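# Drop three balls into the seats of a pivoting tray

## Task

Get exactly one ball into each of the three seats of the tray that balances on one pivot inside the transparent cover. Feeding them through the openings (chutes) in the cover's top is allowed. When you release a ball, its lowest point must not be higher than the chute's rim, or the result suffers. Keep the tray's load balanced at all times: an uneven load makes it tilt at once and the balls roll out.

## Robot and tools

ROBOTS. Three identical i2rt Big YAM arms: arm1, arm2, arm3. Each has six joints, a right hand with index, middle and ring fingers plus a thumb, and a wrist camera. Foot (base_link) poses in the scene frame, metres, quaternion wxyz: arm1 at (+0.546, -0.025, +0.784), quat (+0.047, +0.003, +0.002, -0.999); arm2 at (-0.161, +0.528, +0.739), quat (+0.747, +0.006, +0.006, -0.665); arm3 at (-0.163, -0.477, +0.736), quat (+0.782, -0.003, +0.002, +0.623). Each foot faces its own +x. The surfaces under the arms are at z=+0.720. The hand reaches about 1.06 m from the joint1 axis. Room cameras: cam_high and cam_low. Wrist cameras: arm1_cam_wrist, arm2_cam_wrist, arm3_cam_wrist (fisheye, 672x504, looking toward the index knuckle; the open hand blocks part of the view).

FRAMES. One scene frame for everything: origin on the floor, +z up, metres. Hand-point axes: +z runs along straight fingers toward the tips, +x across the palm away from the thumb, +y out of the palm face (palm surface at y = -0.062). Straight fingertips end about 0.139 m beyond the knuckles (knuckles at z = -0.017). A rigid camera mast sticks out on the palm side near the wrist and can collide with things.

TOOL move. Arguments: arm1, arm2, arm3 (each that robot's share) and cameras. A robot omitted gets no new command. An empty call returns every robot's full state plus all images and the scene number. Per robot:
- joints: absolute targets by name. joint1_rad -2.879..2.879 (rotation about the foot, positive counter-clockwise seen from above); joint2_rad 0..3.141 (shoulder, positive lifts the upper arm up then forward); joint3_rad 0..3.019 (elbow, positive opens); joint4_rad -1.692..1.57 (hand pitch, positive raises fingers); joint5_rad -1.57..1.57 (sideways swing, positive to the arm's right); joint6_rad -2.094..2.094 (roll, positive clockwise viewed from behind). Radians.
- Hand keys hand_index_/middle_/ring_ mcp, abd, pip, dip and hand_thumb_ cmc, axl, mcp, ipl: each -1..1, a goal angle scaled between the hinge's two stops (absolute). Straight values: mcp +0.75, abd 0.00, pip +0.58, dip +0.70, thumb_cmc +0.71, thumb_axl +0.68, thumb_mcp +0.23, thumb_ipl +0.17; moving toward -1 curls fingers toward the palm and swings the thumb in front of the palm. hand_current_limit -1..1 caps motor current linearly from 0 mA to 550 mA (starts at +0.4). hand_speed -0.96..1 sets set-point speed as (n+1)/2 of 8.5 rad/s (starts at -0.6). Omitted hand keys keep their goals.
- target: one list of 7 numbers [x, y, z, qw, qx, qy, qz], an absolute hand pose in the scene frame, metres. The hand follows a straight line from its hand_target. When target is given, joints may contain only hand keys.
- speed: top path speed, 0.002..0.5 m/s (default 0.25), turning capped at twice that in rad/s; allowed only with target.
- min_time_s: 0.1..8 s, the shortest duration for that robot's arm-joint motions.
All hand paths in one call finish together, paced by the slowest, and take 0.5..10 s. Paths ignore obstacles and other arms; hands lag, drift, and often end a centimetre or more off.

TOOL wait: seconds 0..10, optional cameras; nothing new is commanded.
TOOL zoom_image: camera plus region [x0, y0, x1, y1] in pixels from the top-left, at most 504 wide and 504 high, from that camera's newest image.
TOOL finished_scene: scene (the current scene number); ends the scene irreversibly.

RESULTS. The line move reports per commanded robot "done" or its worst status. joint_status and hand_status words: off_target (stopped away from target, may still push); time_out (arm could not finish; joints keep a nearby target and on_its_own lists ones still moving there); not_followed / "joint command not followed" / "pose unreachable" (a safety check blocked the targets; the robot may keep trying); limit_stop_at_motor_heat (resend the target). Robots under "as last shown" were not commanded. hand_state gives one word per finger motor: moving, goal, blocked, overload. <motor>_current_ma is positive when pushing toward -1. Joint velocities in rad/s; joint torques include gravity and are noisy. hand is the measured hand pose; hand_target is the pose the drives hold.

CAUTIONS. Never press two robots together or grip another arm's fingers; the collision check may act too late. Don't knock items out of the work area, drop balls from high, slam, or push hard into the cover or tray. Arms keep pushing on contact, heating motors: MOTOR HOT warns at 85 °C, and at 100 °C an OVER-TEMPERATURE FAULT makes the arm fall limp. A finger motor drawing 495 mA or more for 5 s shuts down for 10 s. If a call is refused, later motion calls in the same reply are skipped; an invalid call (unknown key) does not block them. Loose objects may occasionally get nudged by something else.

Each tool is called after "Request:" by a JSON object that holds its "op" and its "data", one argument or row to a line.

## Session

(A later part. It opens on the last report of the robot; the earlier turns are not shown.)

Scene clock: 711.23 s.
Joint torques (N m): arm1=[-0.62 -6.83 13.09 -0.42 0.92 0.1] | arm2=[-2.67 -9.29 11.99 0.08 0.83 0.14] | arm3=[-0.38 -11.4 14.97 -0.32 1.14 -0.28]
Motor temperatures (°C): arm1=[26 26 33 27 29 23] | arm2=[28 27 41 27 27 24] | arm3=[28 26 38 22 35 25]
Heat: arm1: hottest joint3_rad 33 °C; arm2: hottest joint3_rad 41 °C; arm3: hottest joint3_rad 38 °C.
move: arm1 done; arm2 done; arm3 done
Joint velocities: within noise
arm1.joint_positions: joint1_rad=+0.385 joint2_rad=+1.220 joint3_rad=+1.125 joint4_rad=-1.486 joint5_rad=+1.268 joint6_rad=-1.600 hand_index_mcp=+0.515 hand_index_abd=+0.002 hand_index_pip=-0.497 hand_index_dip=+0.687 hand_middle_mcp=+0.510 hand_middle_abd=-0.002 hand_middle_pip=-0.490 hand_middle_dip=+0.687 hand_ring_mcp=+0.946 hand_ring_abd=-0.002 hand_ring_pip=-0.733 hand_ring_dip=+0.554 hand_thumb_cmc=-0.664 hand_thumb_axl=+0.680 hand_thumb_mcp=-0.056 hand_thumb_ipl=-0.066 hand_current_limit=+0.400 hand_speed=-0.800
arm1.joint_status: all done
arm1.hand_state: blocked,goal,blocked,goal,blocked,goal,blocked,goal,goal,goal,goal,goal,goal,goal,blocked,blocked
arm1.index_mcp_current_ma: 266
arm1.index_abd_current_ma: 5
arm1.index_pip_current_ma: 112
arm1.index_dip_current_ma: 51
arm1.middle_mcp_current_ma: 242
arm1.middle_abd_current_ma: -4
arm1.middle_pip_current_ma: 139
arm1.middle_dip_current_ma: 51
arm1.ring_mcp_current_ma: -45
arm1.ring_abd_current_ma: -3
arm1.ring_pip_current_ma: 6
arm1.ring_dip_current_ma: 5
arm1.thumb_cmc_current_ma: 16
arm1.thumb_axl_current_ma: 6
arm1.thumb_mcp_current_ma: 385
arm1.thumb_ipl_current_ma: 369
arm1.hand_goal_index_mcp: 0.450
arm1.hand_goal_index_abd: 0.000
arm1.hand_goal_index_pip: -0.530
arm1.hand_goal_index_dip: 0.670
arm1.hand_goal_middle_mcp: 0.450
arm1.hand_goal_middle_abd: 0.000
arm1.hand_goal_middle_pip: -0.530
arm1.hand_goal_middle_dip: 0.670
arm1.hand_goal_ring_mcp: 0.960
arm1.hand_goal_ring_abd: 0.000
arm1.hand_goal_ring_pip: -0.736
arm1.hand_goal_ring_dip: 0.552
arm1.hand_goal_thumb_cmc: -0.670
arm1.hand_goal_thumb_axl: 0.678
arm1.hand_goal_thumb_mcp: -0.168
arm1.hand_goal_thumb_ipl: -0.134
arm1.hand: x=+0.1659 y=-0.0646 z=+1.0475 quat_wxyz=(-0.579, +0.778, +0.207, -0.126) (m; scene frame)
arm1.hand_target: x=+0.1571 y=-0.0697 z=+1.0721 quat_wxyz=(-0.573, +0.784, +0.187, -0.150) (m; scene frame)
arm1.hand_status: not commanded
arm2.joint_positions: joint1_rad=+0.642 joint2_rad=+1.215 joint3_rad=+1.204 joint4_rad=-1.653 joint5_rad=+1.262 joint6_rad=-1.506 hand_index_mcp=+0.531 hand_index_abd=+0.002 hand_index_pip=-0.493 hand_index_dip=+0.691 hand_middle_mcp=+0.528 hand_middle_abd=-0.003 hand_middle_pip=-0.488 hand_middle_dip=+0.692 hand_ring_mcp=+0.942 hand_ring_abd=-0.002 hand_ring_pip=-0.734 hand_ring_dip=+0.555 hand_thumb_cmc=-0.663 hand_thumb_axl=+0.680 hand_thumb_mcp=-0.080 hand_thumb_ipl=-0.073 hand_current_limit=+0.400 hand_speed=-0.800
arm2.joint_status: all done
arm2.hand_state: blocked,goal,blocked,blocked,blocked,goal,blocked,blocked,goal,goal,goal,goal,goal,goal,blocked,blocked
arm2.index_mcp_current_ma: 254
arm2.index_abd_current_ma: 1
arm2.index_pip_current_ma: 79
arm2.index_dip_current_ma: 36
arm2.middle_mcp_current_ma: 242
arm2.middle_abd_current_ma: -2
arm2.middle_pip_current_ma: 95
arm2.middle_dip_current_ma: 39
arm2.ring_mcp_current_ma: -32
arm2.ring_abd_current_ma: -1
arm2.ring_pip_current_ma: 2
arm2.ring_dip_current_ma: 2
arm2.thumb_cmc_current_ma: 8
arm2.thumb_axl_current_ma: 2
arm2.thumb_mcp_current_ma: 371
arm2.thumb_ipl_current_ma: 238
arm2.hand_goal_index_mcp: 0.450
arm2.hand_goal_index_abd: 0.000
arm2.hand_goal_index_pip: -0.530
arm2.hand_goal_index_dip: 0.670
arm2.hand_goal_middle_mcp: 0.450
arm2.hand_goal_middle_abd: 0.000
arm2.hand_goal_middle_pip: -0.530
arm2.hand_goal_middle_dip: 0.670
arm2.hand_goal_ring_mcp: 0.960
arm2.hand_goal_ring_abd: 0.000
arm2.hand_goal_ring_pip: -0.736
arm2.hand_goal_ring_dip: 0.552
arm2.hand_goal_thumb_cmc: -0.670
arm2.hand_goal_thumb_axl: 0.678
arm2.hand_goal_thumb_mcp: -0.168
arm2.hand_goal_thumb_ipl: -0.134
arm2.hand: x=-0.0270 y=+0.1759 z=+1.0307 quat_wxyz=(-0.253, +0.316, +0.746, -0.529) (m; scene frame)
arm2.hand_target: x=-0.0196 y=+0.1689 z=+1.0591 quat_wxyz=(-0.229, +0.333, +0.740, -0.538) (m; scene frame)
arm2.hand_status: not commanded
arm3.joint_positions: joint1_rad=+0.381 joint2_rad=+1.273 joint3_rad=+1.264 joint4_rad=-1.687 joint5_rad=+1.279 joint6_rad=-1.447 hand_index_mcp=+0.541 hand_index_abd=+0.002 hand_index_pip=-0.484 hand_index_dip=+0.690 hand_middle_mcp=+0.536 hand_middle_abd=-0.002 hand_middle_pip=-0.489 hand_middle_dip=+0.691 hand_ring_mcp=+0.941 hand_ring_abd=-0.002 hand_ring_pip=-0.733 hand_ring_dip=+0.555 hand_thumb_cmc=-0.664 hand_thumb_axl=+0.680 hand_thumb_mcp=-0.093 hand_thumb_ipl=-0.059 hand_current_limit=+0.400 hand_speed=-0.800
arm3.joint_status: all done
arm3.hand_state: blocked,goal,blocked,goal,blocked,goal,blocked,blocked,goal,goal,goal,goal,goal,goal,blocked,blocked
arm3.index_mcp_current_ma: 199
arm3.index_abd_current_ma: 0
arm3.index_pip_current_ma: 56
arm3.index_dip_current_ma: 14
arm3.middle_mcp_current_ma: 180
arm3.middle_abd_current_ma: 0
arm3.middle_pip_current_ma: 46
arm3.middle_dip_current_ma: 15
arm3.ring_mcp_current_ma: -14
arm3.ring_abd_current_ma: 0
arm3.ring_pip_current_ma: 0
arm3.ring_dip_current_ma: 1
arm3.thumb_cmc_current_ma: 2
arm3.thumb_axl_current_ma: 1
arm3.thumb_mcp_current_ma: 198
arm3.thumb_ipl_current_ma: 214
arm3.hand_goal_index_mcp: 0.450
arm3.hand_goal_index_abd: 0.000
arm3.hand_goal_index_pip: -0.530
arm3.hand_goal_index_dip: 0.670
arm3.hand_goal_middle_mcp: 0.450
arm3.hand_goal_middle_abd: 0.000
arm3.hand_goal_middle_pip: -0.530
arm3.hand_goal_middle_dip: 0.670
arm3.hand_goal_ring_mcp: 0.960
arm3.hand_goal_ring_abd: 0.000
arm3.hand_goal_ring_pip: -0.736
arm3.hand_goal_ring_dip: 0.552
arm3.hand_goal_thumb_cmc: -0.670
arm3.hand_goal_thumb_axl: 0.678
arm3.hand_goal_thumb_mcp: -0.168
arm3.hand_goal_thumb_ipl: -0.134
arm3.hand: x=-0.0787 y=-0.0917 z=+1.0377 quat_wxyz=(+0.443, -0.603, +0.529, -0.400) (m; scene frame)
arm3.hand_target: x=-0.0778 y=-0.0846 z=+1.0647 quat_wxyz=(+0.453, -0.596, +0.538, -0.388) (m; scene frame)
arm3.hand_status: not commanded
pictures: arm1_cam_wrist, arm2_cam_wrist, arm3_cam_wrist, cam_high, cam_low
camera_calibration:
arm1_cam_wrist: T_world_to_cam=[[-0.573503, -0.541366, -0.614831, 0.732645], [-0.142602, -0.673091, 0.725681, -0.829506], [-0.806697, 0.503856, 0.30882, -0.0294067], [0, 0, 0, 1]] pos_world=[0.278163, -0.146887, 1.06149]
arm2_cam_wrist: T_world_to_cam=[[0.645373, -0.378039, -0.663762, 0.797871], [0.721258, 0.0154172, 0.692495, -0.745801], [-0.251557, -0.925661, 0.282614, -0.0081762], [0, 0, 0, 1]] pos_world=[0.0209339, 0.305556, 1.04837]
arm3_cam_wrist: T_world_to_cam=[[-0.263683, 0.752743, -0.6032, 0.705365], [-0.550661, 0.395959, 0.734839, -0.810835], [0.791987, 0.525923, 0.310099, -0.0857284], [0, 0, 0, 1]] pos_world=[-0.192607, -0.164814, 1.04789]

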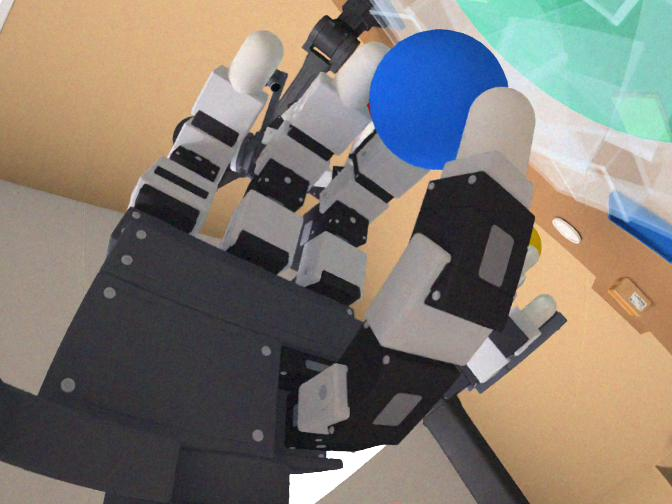

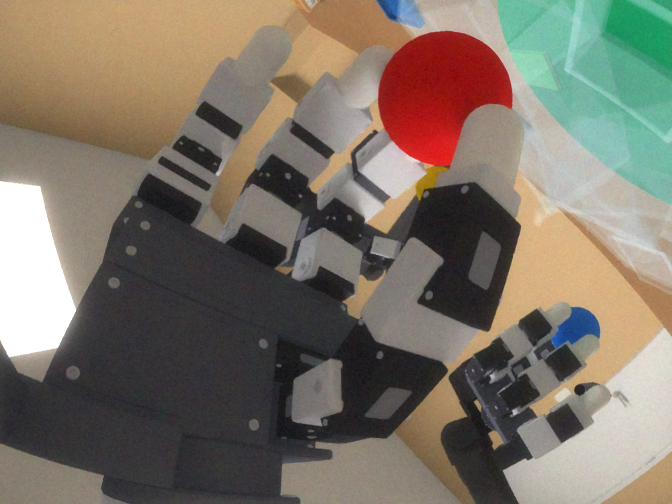

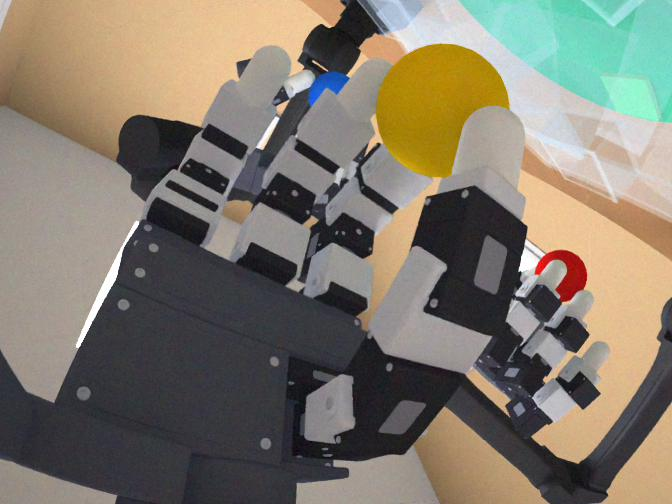

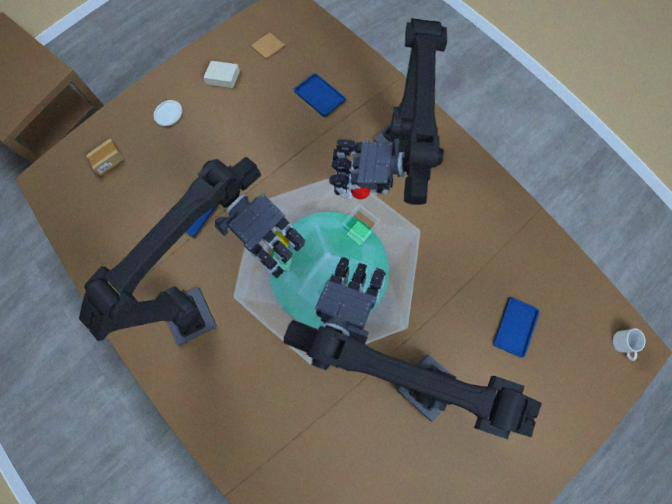

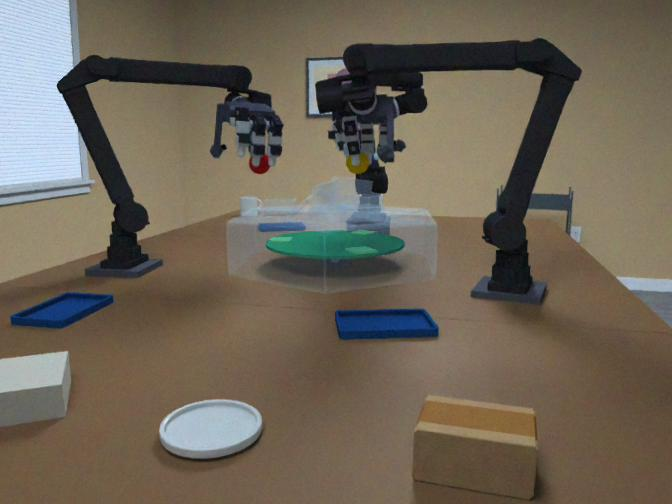

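Request:
{"op": "move", "data": {
  "arm1": {"target": [0.189, -0.064, 0.962, -0.57778, 0.78081, 0.19106, -0.14138], "speed": 0.1},
  "arm2": {"target": [0.016, 0.150, 0.958, -0.23051, 0.31151, 0.74104, -0.54835], "speed": 0.1},
  "arm3": {"target": [-0.093, -0.093, 0.96, 0.45062, -0.60897, 0.52472, -0.38828], "speed": 0.1},
  "cameras": ["all"]
}}

Scene clock: 745.27 s.
Joint torques (N m): arm1=[0.03 -5.6 8.88 0.54 1.08 0.11] | arm2=[-1.96 -10.17 7.01 0.98 1.42 0.27] | arm3=[1.03 -10.4 8.92 0.7 0.92 0.2]
Motor temperatures (°C): arm1=[26 26 37 27 29 23] | arm2=[28 27 41 27 27 24] | arm3=[28 26 44 22 35 25]
Heat: arm1: hottest joint3_rad 37 °C; arm2: hottest joint3_rad 41 °C; arm3: hottest joint3_rad 44 °C.
move: arm1 off_target; arm2 done; arm3 done
Joint velocities: within noise
arm1.joint_positions: joint1_rad=+0.409 joint2_rad=+1.220 joint3_rad=+0.877 joint4_rad=-1.362 joint5_rad=+1.268 joint6_rad=-1.473 hand_index_mcp=+0.515 hand_index_abd=+0.002 hand_index_pip=-0.497 hand_index_dip=+0.687 hand_middle_mcp=+0.510 hand_middle_abd=-0.002 hand_middle_pip=-0.490 hand_middle_dip=+0.687 hand_ring_mcp=+0.946 hand_ring_abd=-0.002 hand_ring_pip=-0.733 hand_ring_dip=+0.554 hand_thumb_cmc=-0.664 hand_thumb_axl=+0.680 hand_thumb_mcp=-0.056 hand_thumb_ipl=-0.066 hand_current_limit=+0.400 hand_speed=-0.800
arm1.joint_status: not commanded
arm1.hand_state: blocked,goal,blocked,goal,blocked,goal,blocked,goal,goal,goal,goal,goal,goal,goal,blocked,blocked
arm1.index_mcp_current_ma: 266
arm1.index_abd_current_ma: 5
arm1.index_pip_current_ma: 112
arm1.index_dip_current_ma: 51
arm1.middle_mcp_current_ma: 242
arm1.middle_abd_current_ma: -4
arm1.middle_pip_current_ma: 139
arm1.middle_dip_current_ma: 51
arm1.ring_mcp_current_ma: -45
arm1.ring_abd_current_ma: -3
arm1.ring_pip_current_ma: 6
arm1.ring_dip_current_ma: 5
arm1.thumb_cmc_current_ma: 16
arm1.thumb_axl_current_ma: 6
arm1.thumb_mcp_current_ma: 385
arm1.thumb_ipl_current_ma: 369
arm1.hand_goal_index_mcp: 0.450
arm1.hand_goal_index_abd: 0.000
arm1.hand_goal_index_pip: -0.530
arm1.hand_goal_index_dip: 0.670
arm1.hand_goal_middle_mcp: 0.450
arm1.hand_goal_middle_abd: 0.000
arm1.hand_goal_middle_pip: -0.530
arm1.hand_goal_middle_dip: 0.670
arm1.hand_goal_ring_mcp: 0.960
arm1.hand_goal_ring_abd: 0.000
arm1.hand_goal_ring_pip: -0.736
arm1.hand_goal_ring_dip: 0.552
arm1.hand_goal_thumb_cmc: -0.670
arm1.hand_goal_thumb_axl: 0.678
arm1.hand_goal_thumb_mcp: -0.168
arm1.hand_goal_thumb_ipl: -0.134
arm1.hand: x=+0.1979 y=-0.0556 z=+0.9563 quat_wxyz=(-0.582, +0.778, +0.203, -0.121) (m; scene frame)
arm1.hand_target: x=+0.1903 y=-0.0630 z=+0.9623 quat_wxyz=(-0.578, +0.781, +0.191, -0.141) (m; scene frame)
arm1.hand_status: off_target (0.013 m and 2.7 deg from the pose sent, 0.089 m and 2.6 deg at the start)
arm2.joint_positions: joint1_rad=+0.674 joint2_rad=+1.330 joint3_rad=+1.106 joint4_rad=-1.419 joint5_rad=+1.272 joint6_rad=-1.505 hand_index_mcp=+0.531 hand_index_abd=+0.002 hand_index_pip=-0.493 hand_index_dip=+0.691 hand_middle_mcp=+0.528 hand_middle_abd=-0.003 hand_middle_pip=-0.488 hand_middle_dip=+0.692 hand_ring_mcp=+0.942 hand_ring_abd=-0.002 hand_ring_pip=-0.734 hand_ring_dip=+0.555 hand_thumb_cmc=-0.663 hand_thumb_axl=+0.680 hand_thumb_mcp=-0.080 hand_thumb_ipl=-0.073 hand_current_limit=+0.400 hand_speed=-0.800
arm2.joint_status: not commanded
arm2.hand_state: blocked,goal,blocked,blocked,blocked,goal,blocked,blocked,goal,goal,goal,goal,goal,goal,blocked,blocked
arm2.index_mcp_current_ma: 254
arm2.index_abd_current_ma: 1
arm2.index_pip_current_ma: 79
arm2.index_dip_current_ma: 36
arm2.middle_mcp_current_ma: 242
arm2.middle_abd_current_ma: -2
arm2.middle_pip_current_ma: 95
arm2.middle_dip_current_ma: 39
arm2.ring_mcp_current_ma: -32
arm2.ring_abd_current_ma: -1
arm2.ring_pip_current_ma: 2
arm2.ring_dip_current_ma: 2
arm2.thumb_cmc_current_ma: 8
arm2.thumb_axl_current_ma: 2
arm2.thumb_mcp_current_ma: 371
arm2.thumb_ipl_current_ma: 238
arm2.hand_goal_index_mcp: 0.450
arm2.hand_goal_index_abd: 0.000
arm2.hand_goal_index_pip: -0.530
arm2.hand_goal_index_dip: 0.670
arm2.hand_goal_middle_mcp: 0.450
arm2.hand_goal_middle_abd: 0.000
arm2.hand_goal_middle_pip: -0.530
arm2.hand_goal_middle_dip: 0.670
arm2.hand_goal_ring_mcp: 0.960
arm2.hand_goal_ring_abd: 0.000
arm2.hand_goal_ring_pip: -0.736
arm2.hand_goal_ring_dip: 0.552
arm2.hand_goal_thumb_cmc: -0.670
arm2.hand_goal_thumb_axl: 0.678
arm2.hand_goal_thumb_mcp: -0.168
arm2.hand_goal_thumb_ipl: -0.134
arm2.hand: x=+0.0110 y=+0.1533 z=+0.9565 quat_wxyz=(-0.237, +0.309, +0.746, -0.540) (m; scene frame)
arm2.hand_target: x=+0.0149 y=+0.1509 z=+0.9574 quat_wxyz=(-0.231, +0.311, +0.741, -0.548) (m; scene frame)
arm2.hand_status: done (0.006 m and 1.4 deg from the pose sent, 0.088 m and 3.5 deg at the start)
arm3.joint_positions: joint1_rad=+0.407 joint2_rad=+1.282 joint3_rad=+1.074 joint4_rad=-1.513 joint5_rad=+1.279 joint6_rad=-1.442 hand_index_mcp=+0.541 hand_index_abd=+0.002 hand_index_pip=-0.484 hand_index_dip=+0.690 hand_middle_mcp=+0.536 hand_middle_abd=-0.002 hand_middle_pip=-0.489 hand_middle_dip=+0.691 hand_ring_mcp=+0.941 hand_ring_abd=-0.002 hand_ring_pip=-0.733 hand_ring_dip=+0.555 hand_thumb_cmc=-0.664 hand_thumb_axl=+0.680 hand_thumb_mcp=-0.093 hand_thumb_ipl=-0.059 hand_current_limit=+0.400 hand_speed=-0.800
arm3.joint_status: not commanded
arm3.hand_state: blocked,goal,blocked,goal,blocked,goal,blocked,blocked,goal,goal,goal,goal,goal,goal,blocked,blocked
arm3.index_mcp_current_ma: 199
arm3.index_abd_current_ma: 0
arm3.index_pip_current_ma: 56
arm3.index_dip_current_ma: 14
arm3.middle_mcp_current_ma: 180
arm3.middle_abd_current_ma: 0
arm3.middle_pip_current_ma: 46
arm3.middle_dip_current_ma: 15
arm3.ring_mcp_current_ma: -14
arm3.ring_abd_current_ma: 0
arm3.ring_pip_current_ma: 0
arm3.ring_dip_current_ma: 1
arm3.thumb_cmc_current_ma: 2
arm3.thumb_axl_current_ma: 1
arm3.thumb_mcp_current_ma: 198
arm3.thumb_ipl_current_ma: 214
arm3.hand_goal_index_mcp: 0.450
arm3.hand_goal_index_abd: 0.000
arm3.hand_goal_index_pip: -0.530
arm3.hand_goal_index_dip: 0.670
arm3.hand_goal_middle_mcp: 0.450
arm3.hand_goal_middle_abd: 0.000
arm3.hand_goal_middle_pip: -0.530
arm3.hand_goal_middle_dip: 0.670
arm3.hand_goal_ring_mcp: 0.960
arm3.hand_goal_ring_abd: 0.000
arm3.hand_goal_ring_pip: -0.736
arm3.hand_goal_ring_dip: 0.552
arm3.hand_goal_thumb_cmc: -0.670
arm3.hand_goal_thumb_axl: 0.678
arm3.hand_goal_thumb_mcp: -0.168
arm3.hand_goal_thumb_ipl: -0.134
arm3.hand: x=-0.0869 y=-0.0997 z=+0.9625 quat_wxyz=(+0.443, -0.614, +0.516, -0.401) (m; scene frame)
arm3.hand_target: x=-0.0927 y=-0.0947 z=+0.9602 quat_wxyz=(+0.451, -0.609, +0.524, -0.389) (m; scene frame)
arm3.hand_status: done (0.009 m and 2.0 deg from the pose sent, 0.079 m and 1.8 deg at the start)
pictures: arm1_cam_wrist, arm2_cam_wrist, arm3_cam_wrist, cam_high, cam_low
camera_calibration:
arm1_cam_wrist: T_world_to_cam=[[-0.579944, -0.531426, -0.617456, 0.70413], [-0.152259, -0.673871, 0.72299, -0.748309], [-0.800301, 0.513307, 0.309893, 0.0183984], [0, 0, 0, 1]] pos_world=[0.309143, -0.139515, 0.970087]
arm2_cam_wrist: T_world_to_cam=[[0.664033, -0.371807, -0.648706, 0.699929], [0.713226, 0.0545567, 0.698808, -0.733384], [-0.22443, -0.926706, 0.30141, -0.0167099], [0, 0, 0, 1]] pos_world=[0.0545419, 0.284764, 0.971579]
arm3_cam_wrist: T_world_to_cam=[[-0.279779, 0.732984, -0.620047, 0.676724], [-0.563177, 0.397747, 0.724312, -0.747701], [0.777532, 0.551843, 0.301519, -0.0420221], [0, 0, 0, 1]] pos_world=[-0.199082, -0.175442, 0.97384]

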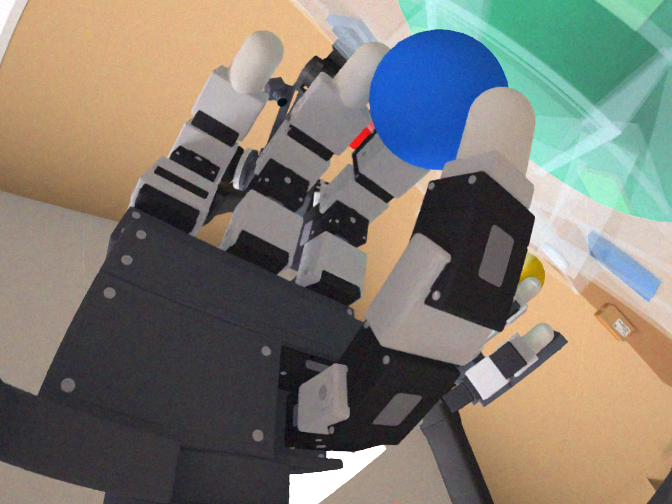

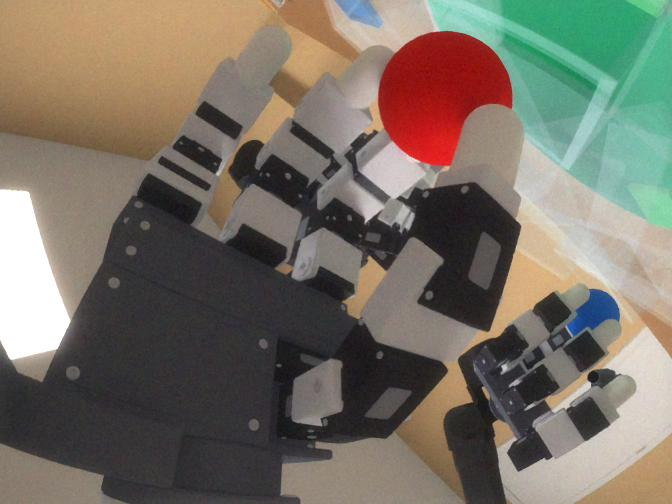

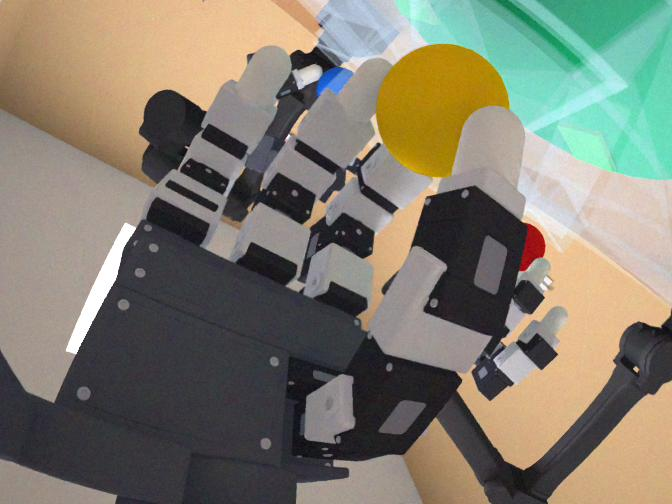

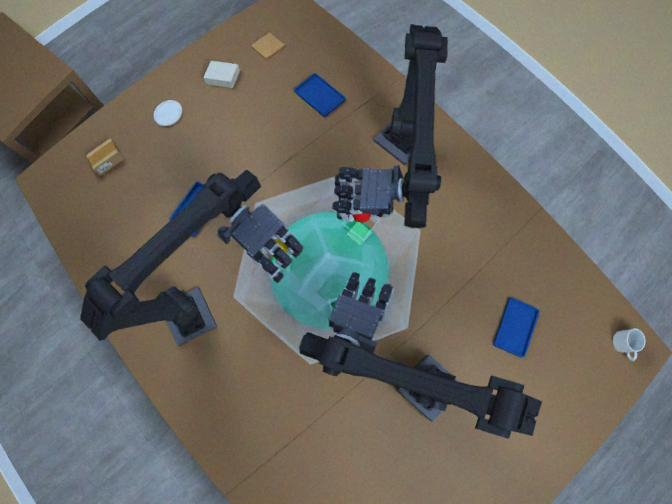

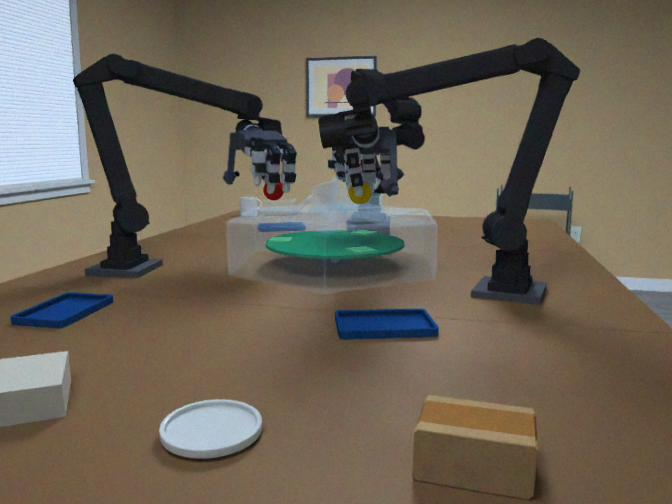

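Let me zoom in for details.

Request:
{"op": "zoom_image", "data": {
  "camera": "arm1_cam_wrist",
  "region": [400, 0, 672, 220]
}}

Request:
{"op": "zoom_image", "data": {
  "camera": "arm2_cam_wrist",
  "region": [360, 0, 672, 240]
}}

Request:
{"op": "zoom_image", "data": {
  "camera": "arm3_cam_wrist",
  "region": [360, 0, 672, 240]
}}

Request:
{"op": "zoom_image", "data": {
  "camera": "cam_high",
  "region": [220, 150, 420, 350]
}}

Request:
{"op": "zoom_image", "data": {
  "camera": "cam_low",
  "region": [220, 120, 450, 260]
}}

Scaled by 1.853 from the camera's 672x504 image, which has a finer 960x720 frame.

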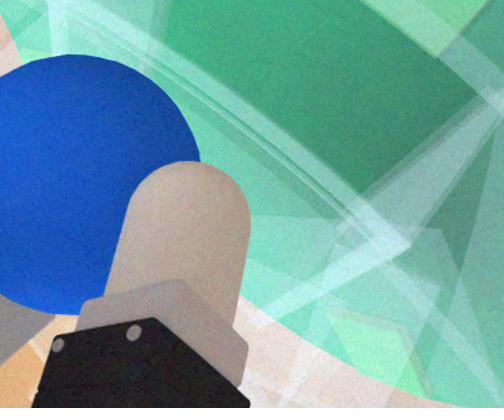

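Scaled by 1.615 from the camera's 672x504 image, which has a finer 960x720 frame.

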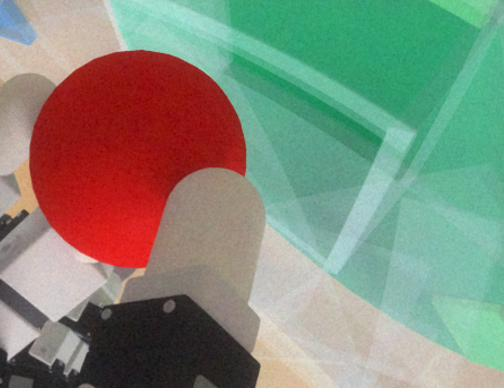

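Scaled by 1.615 from the camera's 672x504 image, which has a finer 960x720 frame.

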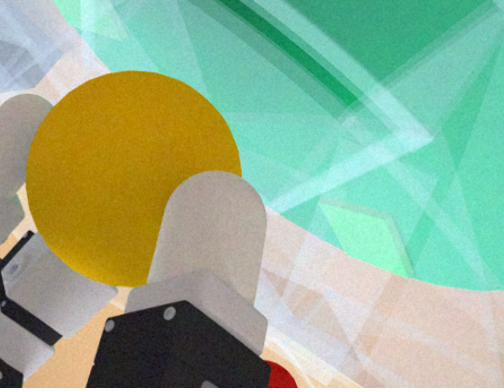

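Scaled by 2.520.

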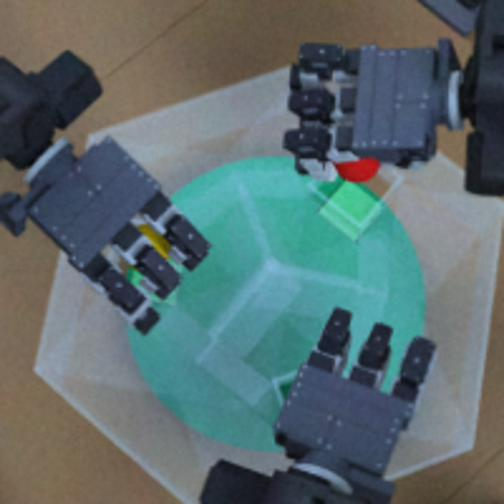

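Scaled by 2.191.

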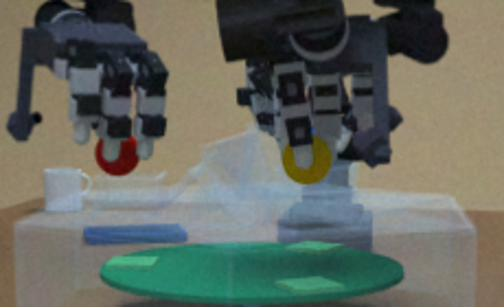

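Request:
{"op": "zoom_image", "data": {
  "camera": "cam_low",
  "region": [225, 160, 315, 230]
}}

Request:
{"op": "zoom_image", "data": {
  "camera": "cam_low",
  "region": [310, 160, 400, 230]
}}

Scaled by 5.600.

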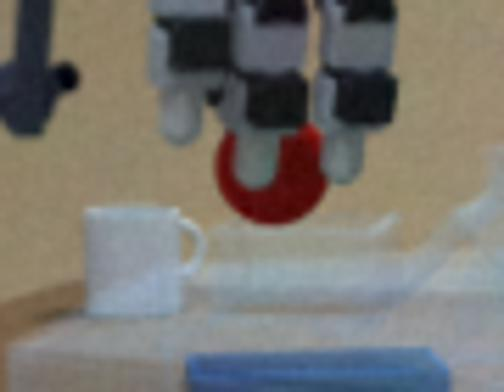

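Scaled by 5.600.

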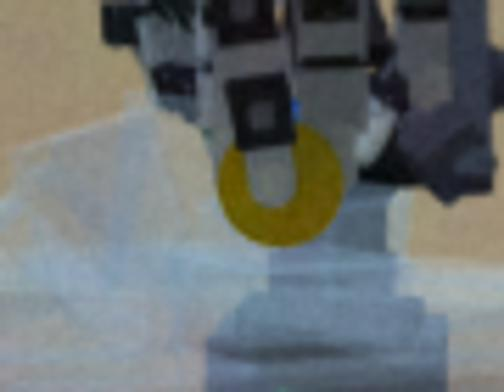

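Request:
{"op": "zoom_image", "data": {
  "camera": "cam_high",
  "region": [250, 220, 310, 280]
}}

Request:
{"op": "zoom_image", "data": {
  "camera": "cam_high",
  "region": [330, 180, 390, 240]
}}

Request:
{"op": "zoom_image", "data": {
  "camera": "cam_high",
  "region": [310, 270, 390, 350]
}}

Request:
{"op": "zoom_image", "data": {
  "camera": "cam_low",
  "region": [335, 180, 395, 230]
}}

Scaled by 8.400.

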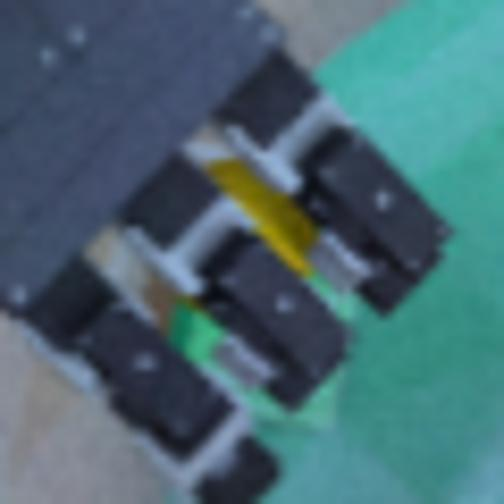

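Scaled by 8.400.

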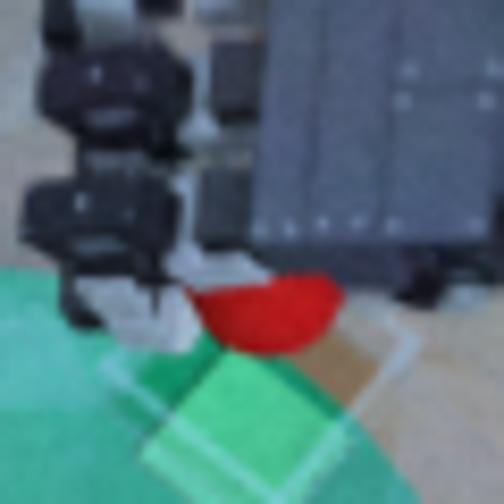

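Scaled by 6.300.

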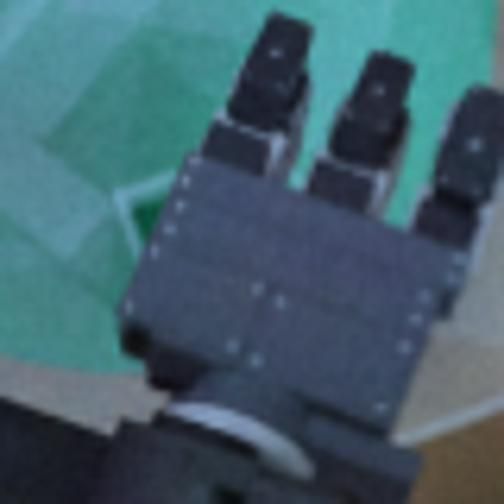

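Scaled by 8.400.

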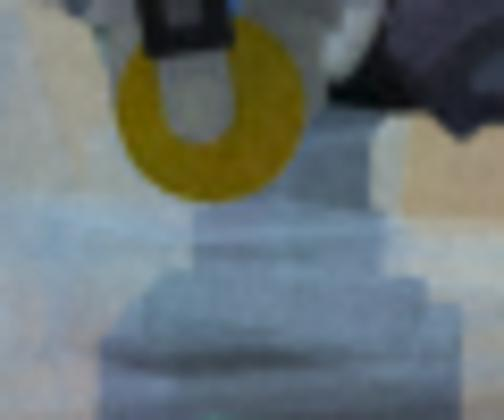

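Request:
{"op": "move", "data": {
  "arm1": {"target": [0.1745, -0.0705, 0.968, -0.57778, 0.78081, 0.19106, -0.14138], "speed": 0.06},
  "arm2": {"target": [0.029, 0.140, 0.968, -0.23051, 0.31151, 0.74104, -0.54835], "speed": 0.06},
  "cameras": ["all"]
}}

Request:
{"op": "zoom_image", "data": {
  "camera": "cam_high",
  "region": [330, 180, 390, 240]
}}

Request:
{"op": "zoom_image", "data": {
  "camera": "cam_high",
  "region": [310, 260, 390, 340]
}}

Request:
{"op": "zoom_image", "data": {
  "camera": "cam_low",
  "region": [225, 160, 315, 230]
}}

Request:
{"op": "zoom_image", "data": {
  "camera": "arm1_cam_wrist",
  "region": [400, 0, 672, 220]
}}

Request:
{"op": "zoom_image", "data": {
  "camera": "arm2_cam_wrist",
  "region": [400, 0, 672, 220]
}}

Scene clock: 1065.73 s.
Joint torques (N m): arm1=[-0.03 -5.42 11.99 0.5 1.06 0.01] | arm2=[-1.67 -10.05 11.44 0.05 1.35 0.27] | arm3=[1.03 -10.46 8.92 0.7 0.93 0.21]
Motor temperatures (°C): arm1=[26 25 33 27 31 23] | arm2=[27 28 39 27 35 24] | arm3=[28 26 35 22 33 25]
Heat: arm1: hottest joint3_rad 33 °C; arm2: hottest joint3_rad 39 °C; arm3: hottest joint3_rad 35 °C.
move: arm1 off_target; arm2 off_target
Joint velocities: within noise
arm1.joint_positions: joint1_rad=+0.409 joint2_rad=+1.254 joint3_rad=+0.888 joint4_rad=-1.357 joint5_rad=+1.268 joint6_rad=-1.472 hand_index_mcp=+0.515 hand_index_abd=+0.002 hand_index_pip=-0.497 hand_index_dip=+0.687 hand_middle_mcp=+0.510 hand_middle_abd=-0.002 hand_middle_pip=-0.490 hand_middle_dip=+0.687 hand_ring_mcp=+0.946 hand_ring_abd=-0.002 hand_ring_pip=-0.733 hand_ring_dip=+0.554 hand_thumb_cmc=-0.663 hand_thumb_axl=+0.680 hand_thumb_mcp=-0.055 hand_thumb_ipl=-0.066 hand_current_limit=+0.400 hand_speed=-0.800
arm1.joint_status: not commanded
arm1.hand_state: blocked,goal,blocked,goal,blocked,goal,blocked,goal,goal,goal,goal,goal,goal,goal,blocked,blocked
arm1.index_mcp_current_ma: 264
arm1.index_abd_current_ma: 5
arm1.index_pip_current_ma: 112
arm1.index_dip_current_ma: 51
arm1.middle_mcp_current_ma: 239
arm1.middle_abd_current_ma: -4
arm1.middle_pip_current_ma: 139
arm1.middle_dip_current_ma: 51
arm1.ring_mcp_current_ma: -45
arm1.ring_abd_current_ma: -3
arm1.ring_pip_current_ma: 6
arm1.ring_dip_current_ma: 5
arm1.thumb_cmc_current_ma: 18
arm1.thumb_axl_current_ma: 7
arm1.thumb_mcp_current_ma: 385
arm1.thumb_ipl_current_ma: 369
arm1.hand_goal_index_mcp: 0.450
arm1.hand_goal_index_abd: 0.000
arm1.hand_goal_index_pip: -0.530
arm1.hand_goal_index_dip: 0.670
arm1.hand_goal_middle_mcp: 0.450
arm1.hand_goal_middle_abd: 0.000
arm1.hand_goal_middle_pip: -0.530
arm1.hand_goal_middle_dip: 0.670
arm1.hand_goal_ring_mcp: 0.960
arm1.hand_goal_ring_abd: 0.000
arm1.hand_goal_ring_pip: -0.736
arm1.hand_goal_ring_dip: 0.552
arm1.hand_goal_thumb_cmc: -0.670
arm1.hand_goal_thumb_axl: 0.678
arm1.hand_goal_thumb_mcp: -0.168
arm1.hand_goal_thumb_ipl: -0.134
arm1.hand: x=+0.1926 y=-0.0585 z=+0.9500 quat_wxyz=(-0.583, +0.777, +0.207, -0.114) (m; scene frame)
arm1.hand_target: x=+0.1747 y=-0.0709 z=+0.9685 quat_wxyz=(-0.577, +0.781, +0.189, -0.144) (m; scene frame)
arm1.hand_status: off_target (0.028 m and 3.7 deg from the pose sent, 0.030 m and 2.7 deg at the start)
arm2.joint_positions: joint1_rad=+0.679 joint2_rad=+1.363 joint3_rad=+1.106 joint4_rad=-1.426 joint5_rad=+1.273 joint6_rad=-1.489 hand_index_mcp=+0.531 hand_index_abd=+0.002 hand_index_pip=-0.493 hand_index_dip=+0.691 hand_middle_mcp=+0.528 hand_middle_abd=-0.003 hand_middle_pip=-0.488 hand_middle_dip=+0.692 hand_ring_mcp=+0.942 hand_ring_abd=-0.002 hand_ring_pip=-0.734 hand_ring_dip=+0.555 hand_thumb_cmc=-0.663 hand_thumb_axl=+0.681 hand_thumb_mcp=-0.080 hand_thumb_ipl=-0.073 hand_current_limit=+0.400 hand_speed=-0.800
arm2.joint_status: not commanded
arm2.hand_state: blocked,goal,blocked,blocked,blocked,goal,blocked,blocked,goal,goal,goal,goal,goal,goal,blocked,blocked
arm2.index_mcp_current_ma: 254
arm2.index_abd_current_ma: 2
arm2.index_pip_current_ma: 80
arm2.index_dip_current_ma: 37
arm2.middle_mcp_current_ma: 242
arm2.middle_abd_current_ma: -2
arm2.middle_pip_current_ma: 95
arm2.middle_dip_current_ma: 39
arm2.ring_mcp_current_ma: -32
arm2.ring_abd_current_ma: -1
arm2.ring_pip_current_ma: 2
arm2.ring_dip_current_ma: 2
arm2.thumb_cmc_current_ma: 9
arm2.thumb_axl_current_ma: 3
arm2.thumb_mcp_current_ma: 371
arm2.thumb_ipl_current_ma: 238
arm2.hand_goal_index_mcp: 0.450
arm2.hand_goal_index_abd: 0.000
arm2.hand_goal_index_pip: -0.530
arm2.hand_goal_index_dip: 0.670
arm2.hand_goal_middle_mcp: 0.450
arm2.hand_goal_middle_abd: 0.000
arm2.hand_goal_middle_pip: -0.530
arm2.hand_goal_middle_dip: 0.670
arm2.hand_goal_ring_mcp: 0.960
arm2.hand_goal_ring_abd: 0.000
arm2.hand_goal_ring_pip: -0.736
arm2.hand_goal_ring_dip: 0.552
arm2.hand_goal_thumb_cmc: -0.670
arm2.hand_goal_thumb_axl: 0.678
arm2.hand_goal_thumb_mcp: -0.168
arm2.hand_goal_thumb_ipl: -0.134
arm2.hand: x=+0.0144 y=+0.1522 z=+0.9447 quat_wxyz=(-0.247, +0.301, +0.749, -0.536) (m; scene frame)
arm2.hand_target: x=+0.0298 y=+0.1395 z=+0.9675 quat_wxyz=(-0.226, +0.314, +0.740, -0.550) (m; scene frame)
arm2.hand_status: off_target (0.030 m and 2.8 deg from the pose sent, 0.025 m and 1.4 deg at the start)
arm3: as last shown
pictures: arm1_cam_wrist, arm2_cam_wrist, arm3_cam_wrist, cam_high, cam_low
camera_calibration:
arm1_cam_wrist: T_world_to_cam=[[-0.570935, -0.526027, -0.630341, 0.706451], [-0.163186, -0.679746, 0.715063, -0.73716], [-0.804614, 0.511117, 0.30225, 0.0255033], [0, 0, 0, 1]] pos_world=[0.303563, -0.142505, 0.964712]
arm2_cam_wrist: T_world_to_cam=[[0.65083, -0.359971, -0.668461, 0.706649], [0.727286, 0.0429212, 0.684991, -0.712866], [-0.217886, -0.931976, 0.289737, -0.00174802], [0, 0, 0, 1]] pos_world=[0.0581684, 0.283341, 0.961181]
arm3_cam_wrist: T_world_to_cam=[[-0.279779, 0.732984, -0.620047, 0.676724], [-0.563177, 0.397747, 0.724312, -0.747701], [0.777532, 0.551843, 0.301519, -0.0420221], [0, 0, 0, 1]] pos_world=[-0.199082, -0.175442, 0.97384]

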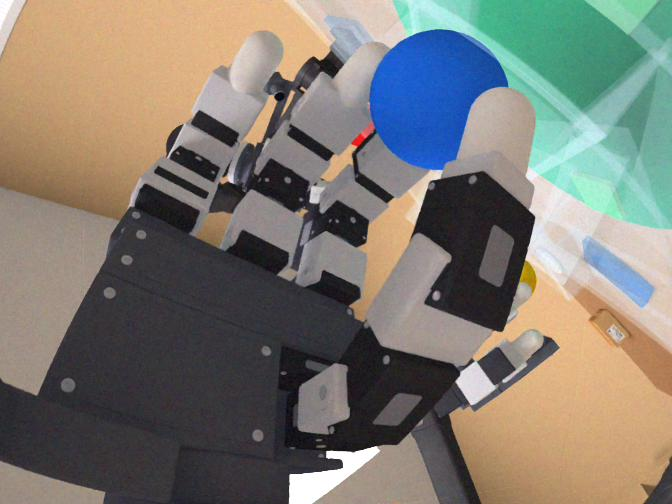

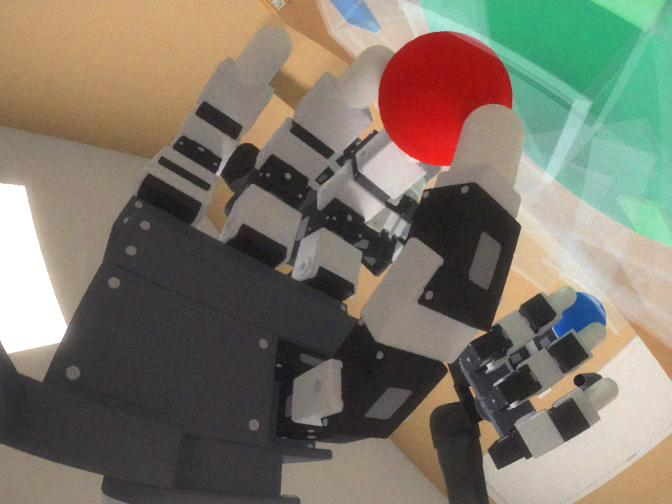

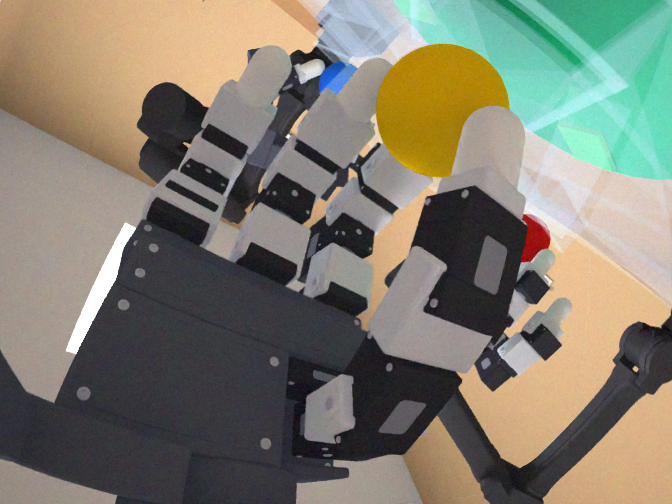

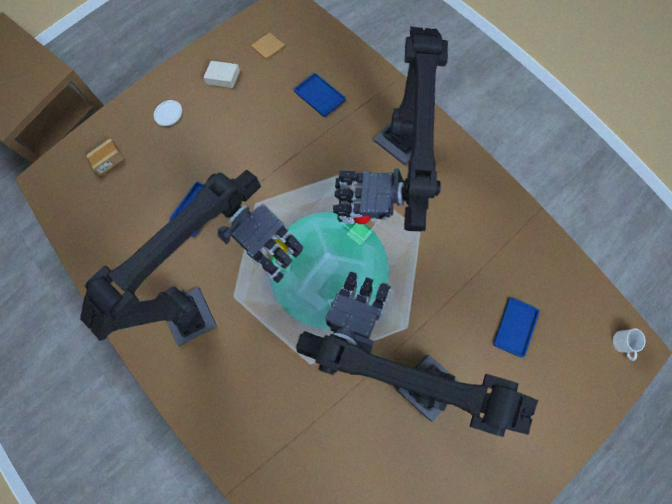

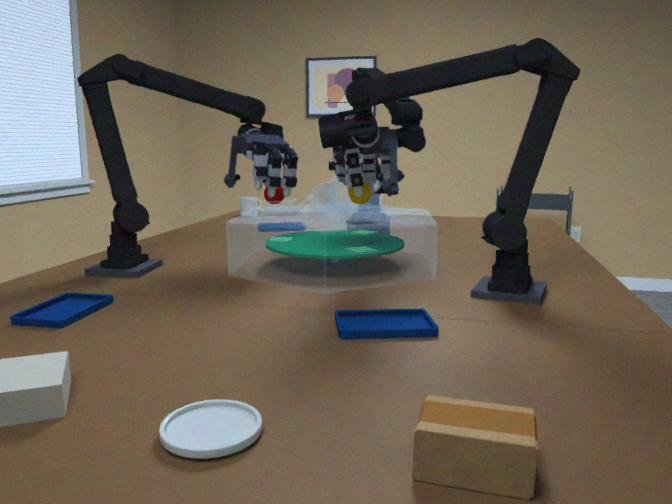

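Scaled by 8.400.

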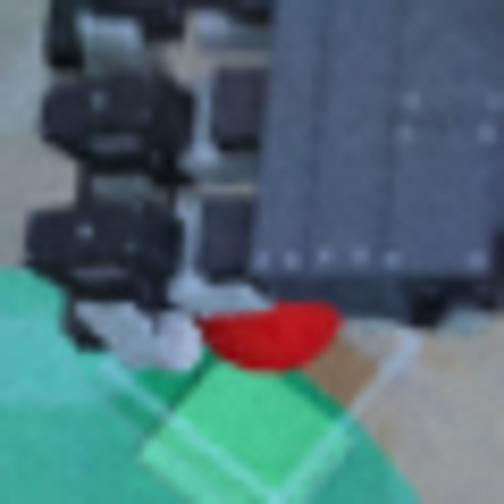

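Scaled by 6.300.

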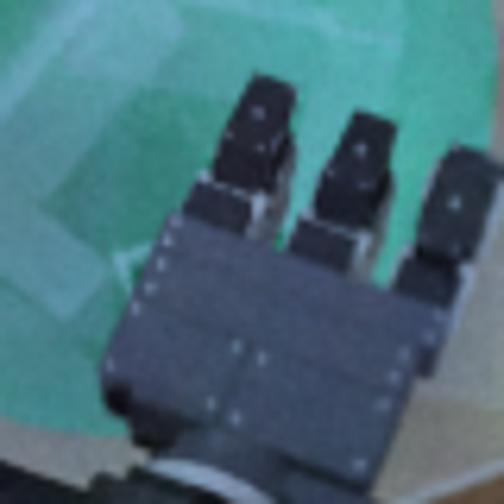

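Scaled by 5.600.

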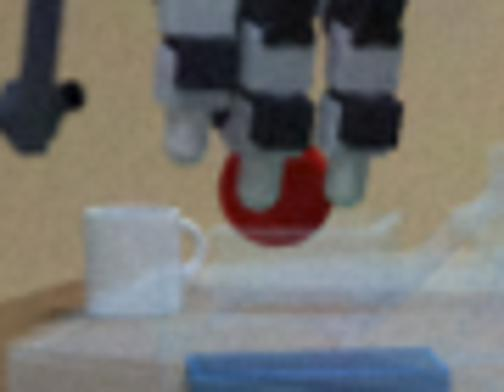

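Scaled by 1.853 from the camera's 672x504 image, which has a finer 960x720 frame.

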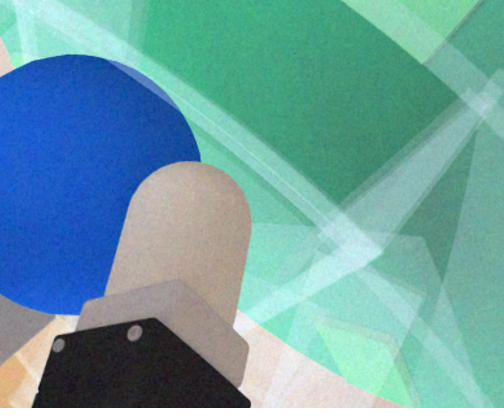

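Scaled by 1.853 from the camera's 672x504 image, which has a finer 960x720 frame.

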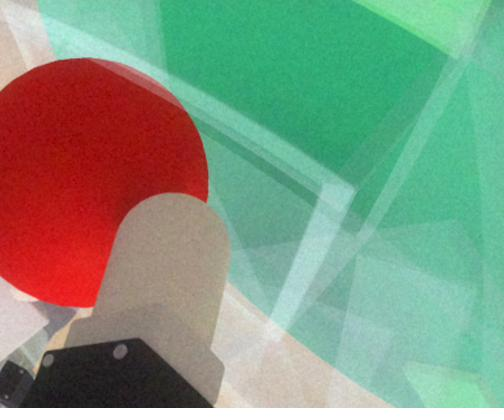

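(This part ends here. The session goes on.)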